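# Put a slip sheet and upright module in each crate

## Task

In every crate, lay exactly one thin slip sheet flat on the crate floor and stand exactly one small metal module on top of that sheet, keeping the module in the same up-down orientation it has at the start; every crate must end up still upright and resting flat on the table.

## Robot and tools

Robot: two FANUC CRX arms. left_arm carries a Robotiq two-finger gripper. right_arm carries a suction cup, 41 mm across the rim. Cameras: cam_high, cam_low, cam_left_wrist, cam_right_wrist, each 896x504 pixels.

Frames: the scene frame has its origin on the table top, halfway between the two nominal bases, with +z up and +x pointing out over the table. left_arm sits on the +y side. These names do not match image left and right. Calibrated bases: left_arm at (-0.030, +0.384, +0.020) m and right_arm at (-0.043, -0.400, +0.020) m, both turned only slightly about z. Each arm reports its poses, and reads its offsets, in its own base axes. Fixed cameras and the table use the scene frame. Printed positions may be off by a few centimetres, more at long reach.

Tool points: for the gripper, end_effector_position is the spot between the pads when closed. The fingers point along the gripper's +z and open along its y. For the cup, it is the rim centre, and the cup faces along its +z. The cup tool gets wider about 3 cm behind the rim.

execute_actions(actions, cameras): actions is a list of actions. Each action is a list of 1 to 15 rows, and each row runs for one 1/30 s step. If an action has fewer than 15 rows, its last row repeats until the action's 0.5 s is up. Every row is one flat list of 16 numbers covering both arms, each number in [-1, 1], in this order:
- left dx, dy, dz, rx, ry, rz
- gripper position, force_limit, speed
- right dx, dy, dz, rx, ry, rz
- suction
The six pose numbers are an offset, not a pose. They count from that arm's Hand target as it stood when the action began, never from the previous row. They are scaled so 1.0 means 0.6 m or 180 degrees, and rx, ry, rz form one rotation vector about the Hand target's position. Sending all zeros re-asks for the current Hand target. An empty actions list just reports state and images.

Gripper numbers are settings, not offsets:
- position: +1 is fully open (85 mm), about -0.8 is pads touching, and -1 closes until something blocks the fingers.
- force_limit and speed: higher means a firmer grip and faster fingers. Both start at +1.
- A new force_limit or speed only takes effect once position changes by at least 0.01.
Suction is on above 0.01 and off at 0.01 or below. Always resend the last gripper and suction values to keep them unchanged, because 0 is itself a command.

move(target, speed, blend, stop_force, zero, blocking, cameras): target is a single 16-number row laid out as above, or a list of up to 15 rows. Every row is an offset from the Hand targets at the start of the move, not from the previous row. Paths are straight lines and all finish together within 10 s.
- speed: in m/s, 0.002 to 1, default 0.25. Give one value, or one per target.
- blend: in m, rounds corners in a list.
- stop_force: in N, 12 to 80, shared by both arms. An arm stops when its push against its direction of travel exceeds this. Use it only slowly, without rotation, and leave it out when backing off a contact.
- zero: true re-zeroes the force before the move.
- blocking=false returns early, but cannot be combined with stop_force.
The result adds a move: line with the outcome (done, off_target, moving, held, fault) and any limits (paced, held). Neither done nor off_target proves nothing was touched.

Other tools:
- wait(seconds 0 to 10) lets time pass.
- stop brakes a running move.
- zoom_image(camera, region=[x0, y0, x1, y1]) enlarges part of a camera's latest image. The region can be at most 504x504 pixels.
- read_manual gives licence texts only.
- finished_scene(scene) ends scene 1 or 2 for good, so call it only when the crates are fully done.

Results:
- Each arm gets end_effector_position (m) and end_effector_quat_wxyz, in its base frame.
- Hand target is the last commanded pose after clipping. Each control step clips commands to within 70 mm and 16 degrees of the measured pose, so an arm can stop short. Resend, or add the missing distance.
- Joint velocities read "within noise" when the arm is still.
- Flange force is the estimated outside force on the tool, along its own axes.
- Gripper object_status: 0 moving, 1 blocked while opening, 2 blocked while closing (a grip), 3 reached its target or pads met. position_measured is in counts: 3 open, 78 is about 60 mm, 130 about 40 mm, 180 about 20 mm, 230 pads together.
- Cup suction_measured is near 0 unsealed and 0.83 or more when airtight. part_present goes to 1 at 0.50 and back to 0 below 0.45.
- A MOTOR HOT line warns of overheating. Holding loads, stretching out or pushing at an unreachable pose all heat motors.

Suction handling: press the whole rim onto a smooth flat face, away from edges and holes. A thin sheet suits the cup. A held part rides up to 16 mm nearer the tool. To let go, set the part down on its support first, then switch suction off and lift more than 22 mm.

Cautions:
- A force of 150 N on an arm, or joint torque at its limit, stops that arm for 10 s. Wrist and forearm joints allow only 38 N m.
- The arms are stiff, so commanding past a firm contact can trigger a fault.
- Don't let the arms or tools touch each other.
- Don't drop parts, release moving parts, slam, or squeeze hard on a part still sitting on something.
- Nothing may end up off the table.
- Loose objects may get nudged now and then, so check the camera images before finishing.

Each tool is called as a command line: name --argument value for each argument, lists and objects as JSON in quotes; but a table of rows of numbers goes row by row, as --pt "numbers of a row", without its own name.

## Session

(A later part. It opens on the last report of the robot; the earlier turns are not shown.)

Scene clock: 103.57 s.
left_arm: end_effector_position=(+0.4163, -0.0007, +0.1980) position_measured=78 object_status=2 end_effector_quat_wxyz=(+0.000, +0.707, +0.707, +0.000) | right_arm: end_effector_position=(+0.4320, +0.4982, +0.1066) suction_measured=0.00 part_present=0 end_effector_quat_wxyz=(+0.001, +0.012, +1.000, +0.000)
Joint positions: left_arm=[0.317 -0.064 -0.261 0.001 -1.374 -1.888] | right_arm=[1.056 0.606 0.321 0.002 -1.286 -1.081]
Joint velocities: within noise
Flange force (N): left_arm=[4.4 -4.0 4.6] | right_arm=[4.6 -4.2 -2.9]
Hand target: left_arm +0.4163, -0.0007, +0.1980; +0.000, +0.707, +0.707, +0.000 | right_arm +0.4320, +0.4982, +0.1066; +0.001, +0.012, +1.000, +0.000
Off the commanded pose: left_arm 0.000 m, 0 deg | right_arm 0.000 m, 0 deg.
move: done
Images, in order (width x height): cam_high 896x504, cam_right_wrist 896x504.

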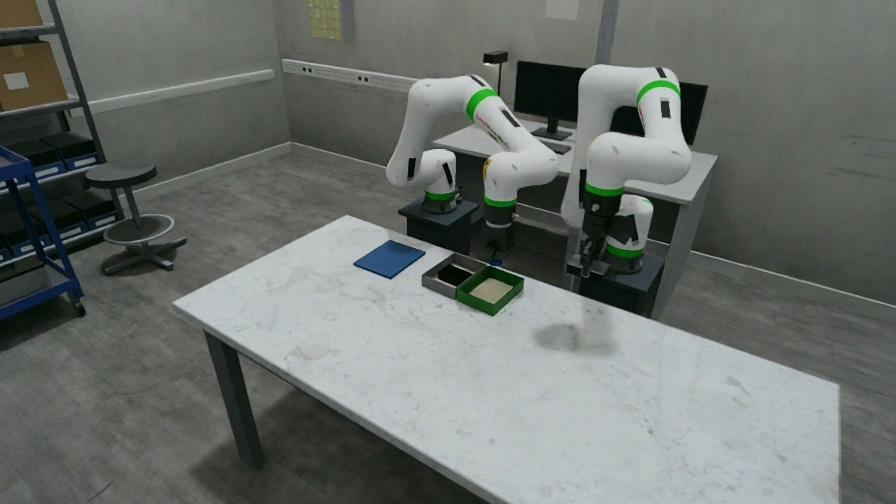

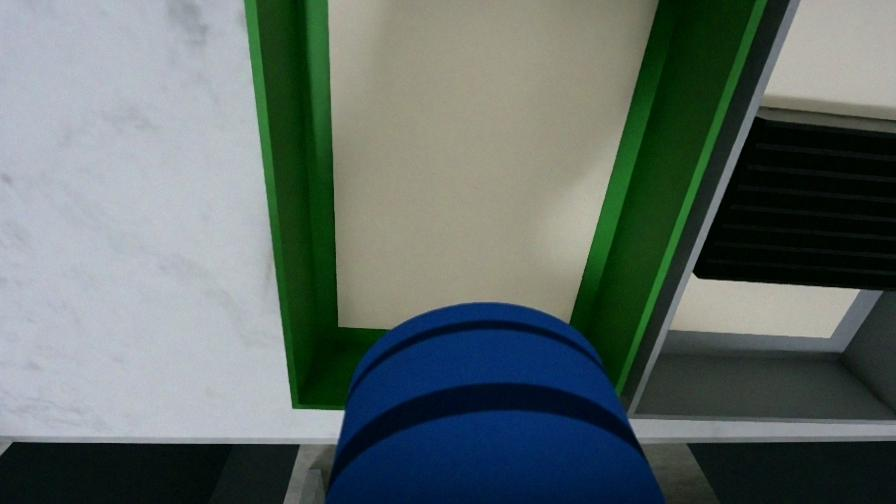

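move --pt "0 0 0 0 0 0 -1 -0.5 -1 0 -0.65 0.1 0 0 0 0" --pt "0 -0.5 -0.15 0 0 0 -1 -0.5 -1 0 -0.65 0.1 0 0 0 0" --speed 0.25 --cameras '["cam_left_wrist"]'

Scene clock: 107.23 s.
left_arm: end_effector_position=(+0.4163, -0.3006, +0.1080) position_measured=78 object_status=2 end_effector_quat_wxyz=(+0.000, +0.707, +0.707, +0.000) | right_arm: end_effector_position=(+0.4320, +0.1082, +0.1666) suction_measured=0.00 part_present=0 end_effector_quat_wxyz=(+0.001, +0.012, +1.000, +0.000)
Joint positions: left_arm=[-0.369 0.242 -0.146 0.001 -1.182 -1.202] | right_arm=[0.542 0.041 -0.275 0.001 -1.255 -0.568]
Joint velocities: within noise
Flange force (N): left_arm=[3.4 -1.5 4.1] | right_arm=[3.1 0.7 -2.5]
Hand target: left_arm +0.4163, -0.3007, +0.1080; +0.000, +0.707, +0.707, +0.000 | right_arm +0.4320, +0.1082, +0.1666; +0.001, +0.012, +1.000, +0.000
Off the commanded pose: left_arm 0.000 m, 0 deg | right_arm 0.000 m, 0 deg.
move: done
Images, in order (width x height): cam_left_wrist 896x504.

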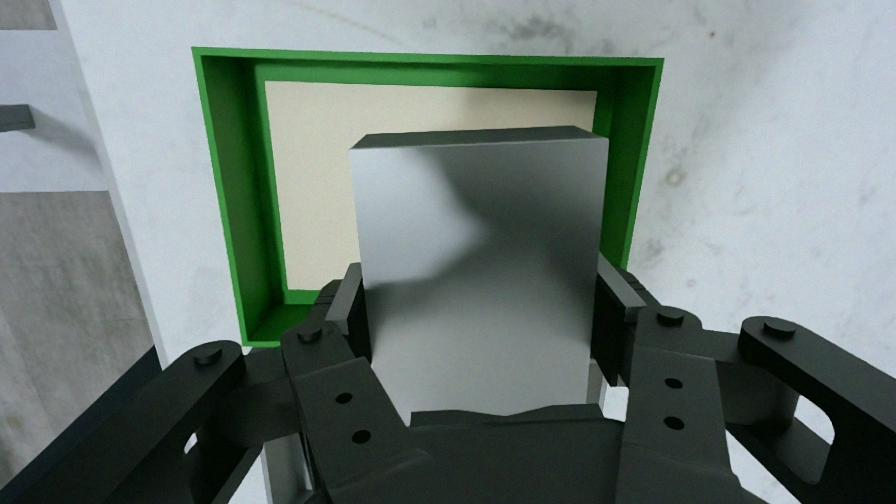

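move --target '[-0.03,0.01,-0.07,0,0,-0.016,-1,-0.5,-1,0,0,0,0,0,0,0]' --speed 0.1 --cameras '["cam_left_wrist","cam_right_wrist"]'

Scene clock: 108.77 s.
left_arm: end_effector_position=(+0.3983, -0.2947, +0.0660) position_measured=78 object_status=2 end_effector_quat_wxyz=(+0.000, +0.725, +0.689, +0.000) | right_arm: end_effector_position=(+0.4320, +0.1082, +0.1666) suction_measured=0.00 part_present=0 end_effector_quat_wxyz=(+0.001, +0.012, +1.000, +0.000)
Joint positions: left_arm=[-0.371 0.245 -0.25 0.001 -1.075 -1.25] | right_arm=[0.542 0.041 -0.275 0.001 -1.255 -0.568]
Joint velocities: within noise
Flange force (N): left_arm=[5.0 -0.6 4.7] | right_arm=[4.0 -0.1 -2.4]
Hand target: left_arm +0.3983, -0.2947, +0.0660; +0.000, +0.725, +0.689, +0.000 | right_arm +0.4320, +0.1082, +0.1666; +0.001, +0.012, +1.000, +0.000
Off the commanded pose: left_arm 0.000 m, 0 deg | right_arm 0.000 m, 0 deg.
move: done
Images, in order (width x height): cam_left_wrist 896x504, cam_right_wrist 896x504.

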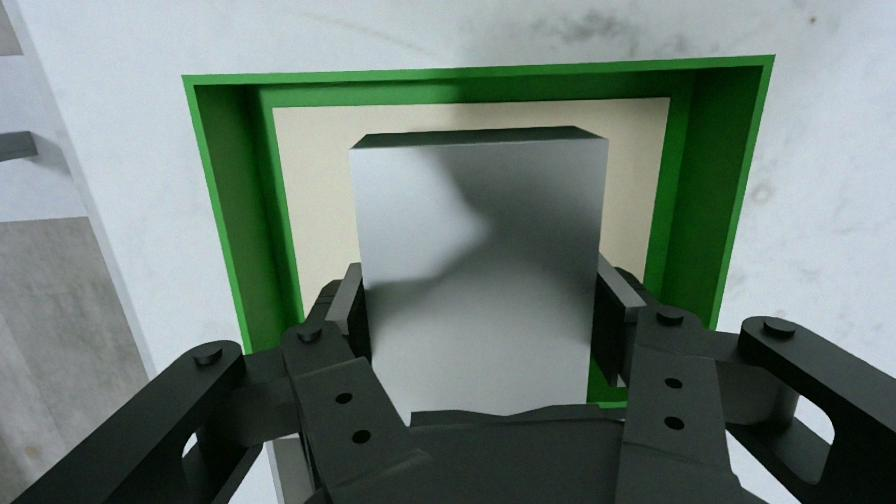

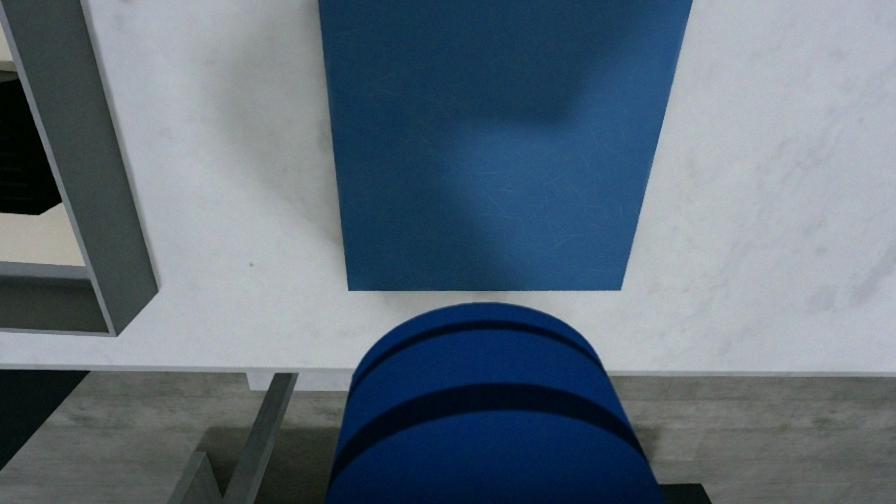

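move --target '[0,0.001,-0.083,0,0,0,-1,-0.5,-1,0,0,0,0,0,0,0]' --speed 0.08 --cameras '["cam_left_wrist"]'

move --target '[0,0,-0.03,0,0,0,-1,-0.5,-1,0,0,0,0,0,0,0]' --speed 0.012 --stop_force 12 --cameras '["cam_left_wrist"]'

Scene clock: 110.10 s.
left_arm: end_effector_position=(+0.3983, -0.2940, +0.0162) position_measured=78 object_status=2 end_effector_quat_wxyz=(+0.000, +0.725, +0.689, +0.000) | right_arm: end_effector_position=(+0.4320, +0.1082, +0.1666) suction_measured=0.00 part_present=0 end_effector_quat_wxyz=(+0.001, +0.012, +1.000, +0.000)
Joint positions: left_arm=[-0.37 0.311 -0.301 0.001 -0.959 -1.252] | right_arm=[0.542 0.041 -0.275 0.001 -1.255 -0.568]
Joint velocities: within noise
Flange force (N): left_arm=[5.0 -1.0 4.1] | right_arm=[2.8 0.1 -2.9]
Hand target: left_arm +0.3983, -0.2941, +0.0162; +0.000, +0.725, +0.689, +0.000 | right_arm +0.4320, +0.1082, +0.1666; +0.001, +0.012, +1.000, +0.000
Off the commanded pose: left_arm 0.000 m, 0 deg | right_arm 0.000 m, 0 deg.
move: done
Images, in order (width x height): cam_left_wrist 896x504.

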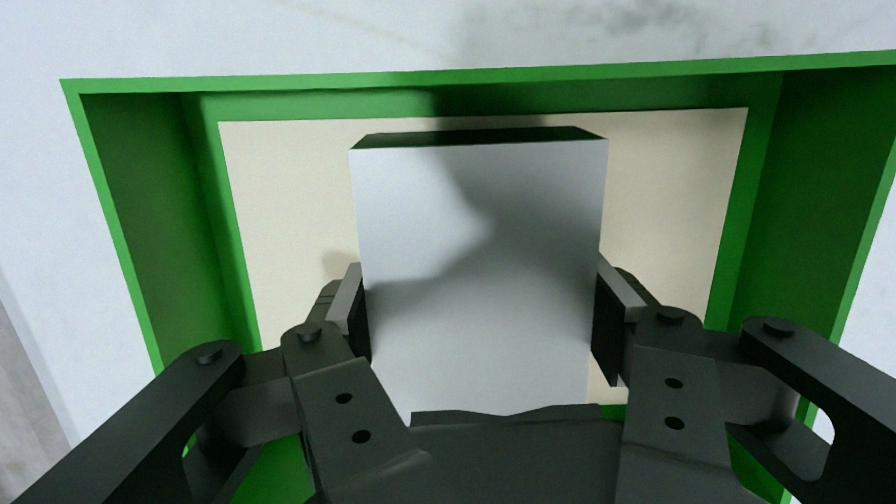

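Scene clock: 111.40 s.
left_arm: end_effector_position=(+0.3984, -0.2941, +0.0077) position_measured=78 object_status=2 end_effector_quat_wxyz=(+0.001, +0.725, +0.689, +0.000) | right_arm: end_effector_position=(+0.4320, +0.1082, +0.1666) suction_measured=0.00 part_present=0 end_effector_quat_wxyz=(+0.001, +0.012, +1.000, +0.000)
Joint positions: left_arm=[-0.37 0.323 -0.308 0.001 -0.939 -1.252] | right_arm=[0.542 0.041 -0.275 0.001 -1.255 -0.568]
Joint velocities: within noise
Flange force (N): left_arm=[7.8 -2.7 -22.9] | right_arm=[3.4 0.4 -2.4]
Hand target: left_arm +0.3984, -0.2941, +0.0077; +0.001, +0.725, +0.689, +0.000 (not the last commanded pose) | right_arm +0.4320, +0.1082, +0.1666; +0.001, +0.012, +1.000, +0.000
Off the commanded pose: left_arm 0.009 m, 0 deg | right_arm 0.000 m, 0 deg.
move: contact (left_arm)
Images, in order (width x height): cam_left_wrist 896x504.

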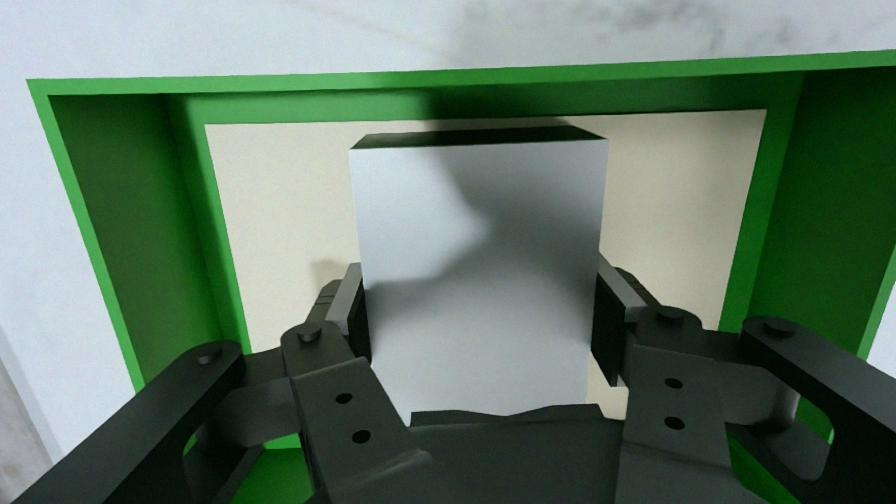

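move --target '[0,0,0.0015,0,0,0,0.9,-0.5,-1,0,0,0,0,0,0,0]' --speed 0.08 --cameras '[]'

move --pt "0 0 0.2 0 0 0 0.9 -0.5 -1 0 0 0 0 0 0 0" --pt "0 0.05 0.25 0 0 0 0.9 -0.5 -1 0.1 0 0.25 0 0 0 0" --speed 0.15

zoom_image --camera "cam_left_wrist" --region '[230, 60, 660, 370]'

zoom_image --camera "cam_high" --region '[410, 240, 540, 320]'

Scene clock: 113.30 s.
left_arm: end_effector_position=(+0.3984, -0.2941, +0.0086) position_measured=16 object_status=0 end_effector_quat_wxyz=(+0.001, +0.725, +0.689, +0.000) | right_arm: end_effector_position=(+0.4320, +0.1082, +0.1666) suction_measured=0.00 part_present=0 end_effector_quat_wxyz=(+0.001, +0.012, +1.000, +0.000)
Joint positions: left_arm=[-0.37 0.322 -0.307 0.001 -0.941 -1.252] | right_arm=[0.542 0.041 -0.275 0.001 -1.255 -0.568]
Joint velocities: within noise
Flange force (N): left_arm=[4.9 -0.6 3.0] | right_arm=[3.2 0.3 -2.6]
Hand target: left_arm +0.3984, -0.2941, +0.0086; +0.001, +0.725, +0.689, +0.000 | right_arm +0.4320, +0.1082, +0.1666; +0.001, +0.012, +1.000, +0.000
Off the commanded pose: left_arm 0.000 m, 0 deg | right_arm 0.000 m, 0 deg.
move: done
No camera images: "cameras" was empty.

Scene clock: 115.60 s.
left_arm: end_effector_position=(+0.3984, -0.2641, +0.1586) position_measured=16 object_status=3 end_effector_quat_wxyz=(+0.001, +0.725, +0.689, +0.000) | right_arm: end_effector_position=(+0.4920, +0.1082, +0.3166) suction_measured=0.00 part_present=0 end_effector_quat_wxyz=(+0.001, +0.012, +1.000, +0.000)
Joint positions: left_arm=[-0.309 0.115 -0.171 0.001 -1.284 -1.312] | right_arm=[0.478 0.139 0.186 0.001 -1.617 -0.503]
Joint velocities: within noise
Flange force (N): left_arm=[5.2 -1.0 3.2] | right_arm=[3.5 0.0 -1.6]
Hand target: left_arm +0.3984, -0.2641, +0.1586; +0.001, +0.725, +0.689, +0.000 | right_arm +0.4920, +0.1082, +0.3166; +0.001, +0.012, +1.000, +0.000
Off the commanded pose: left_arm 0.000 m, 0 deg | right_arm 0.000 m, 0 deg.
move: done

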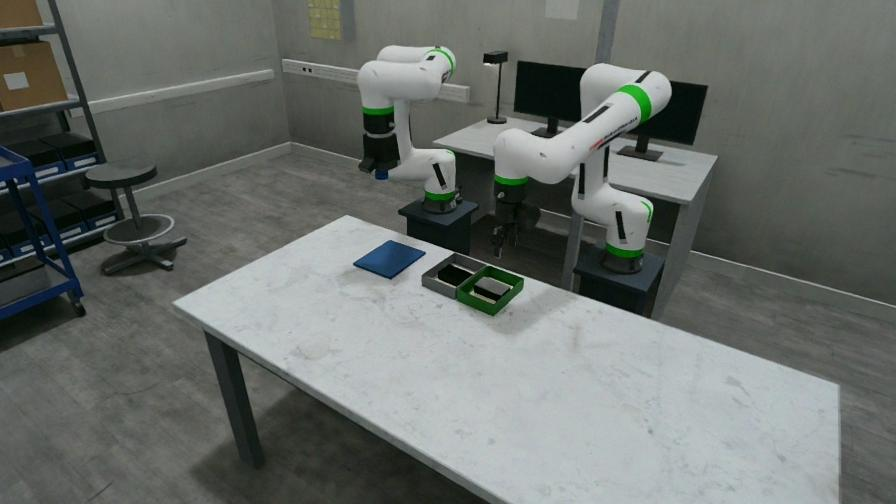

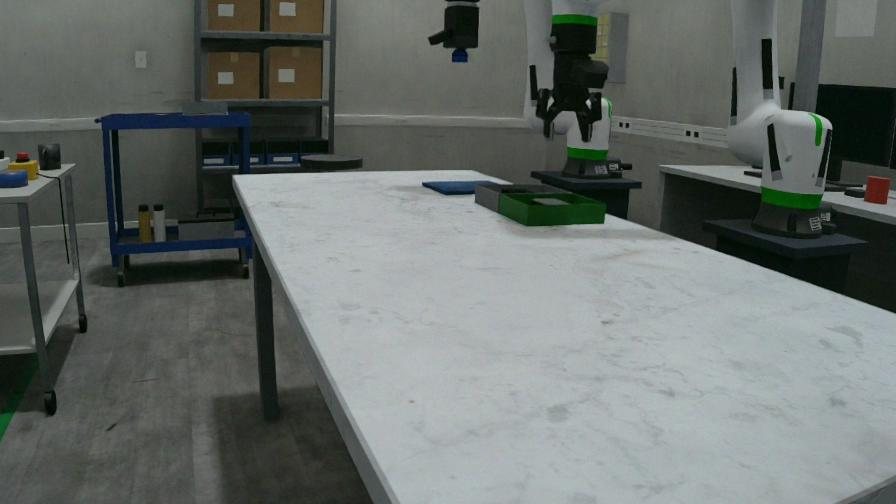

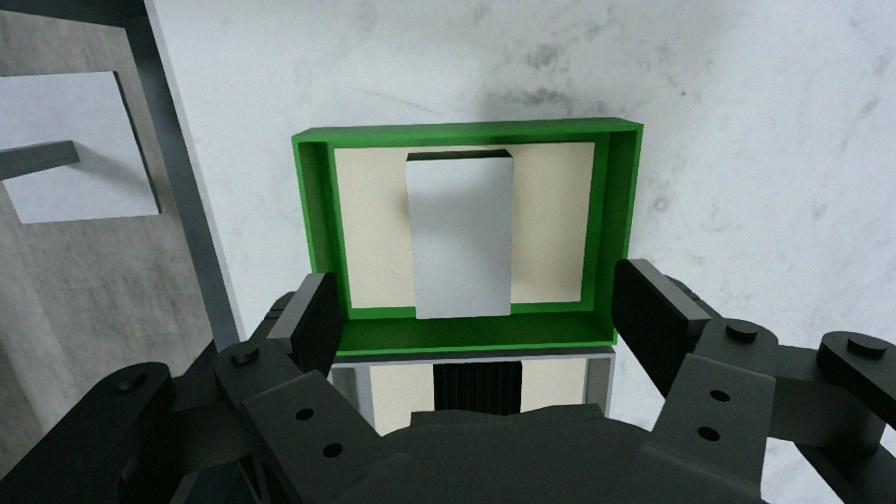

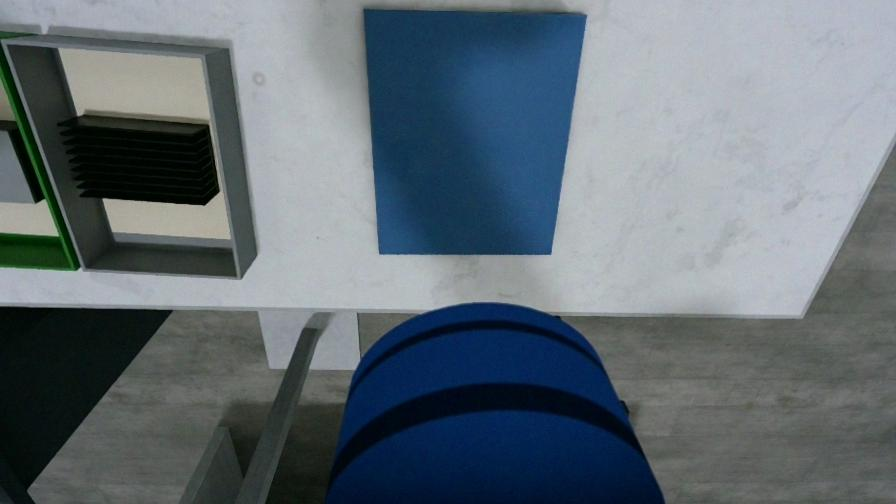

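Scaled by 1.172 from the camera's 896x504 image, which has a finer 1280x720 frame.

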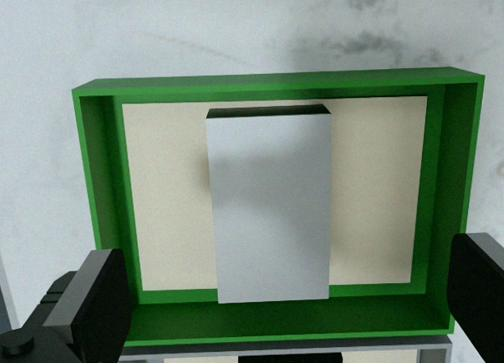

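Scaled by 3.877 from the camera's 896x504 image, which has a finer 1280x720 frame.

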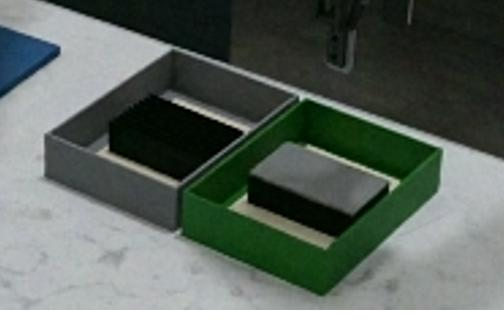

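finished_scene --scene 1

The scene is finished: the task was done.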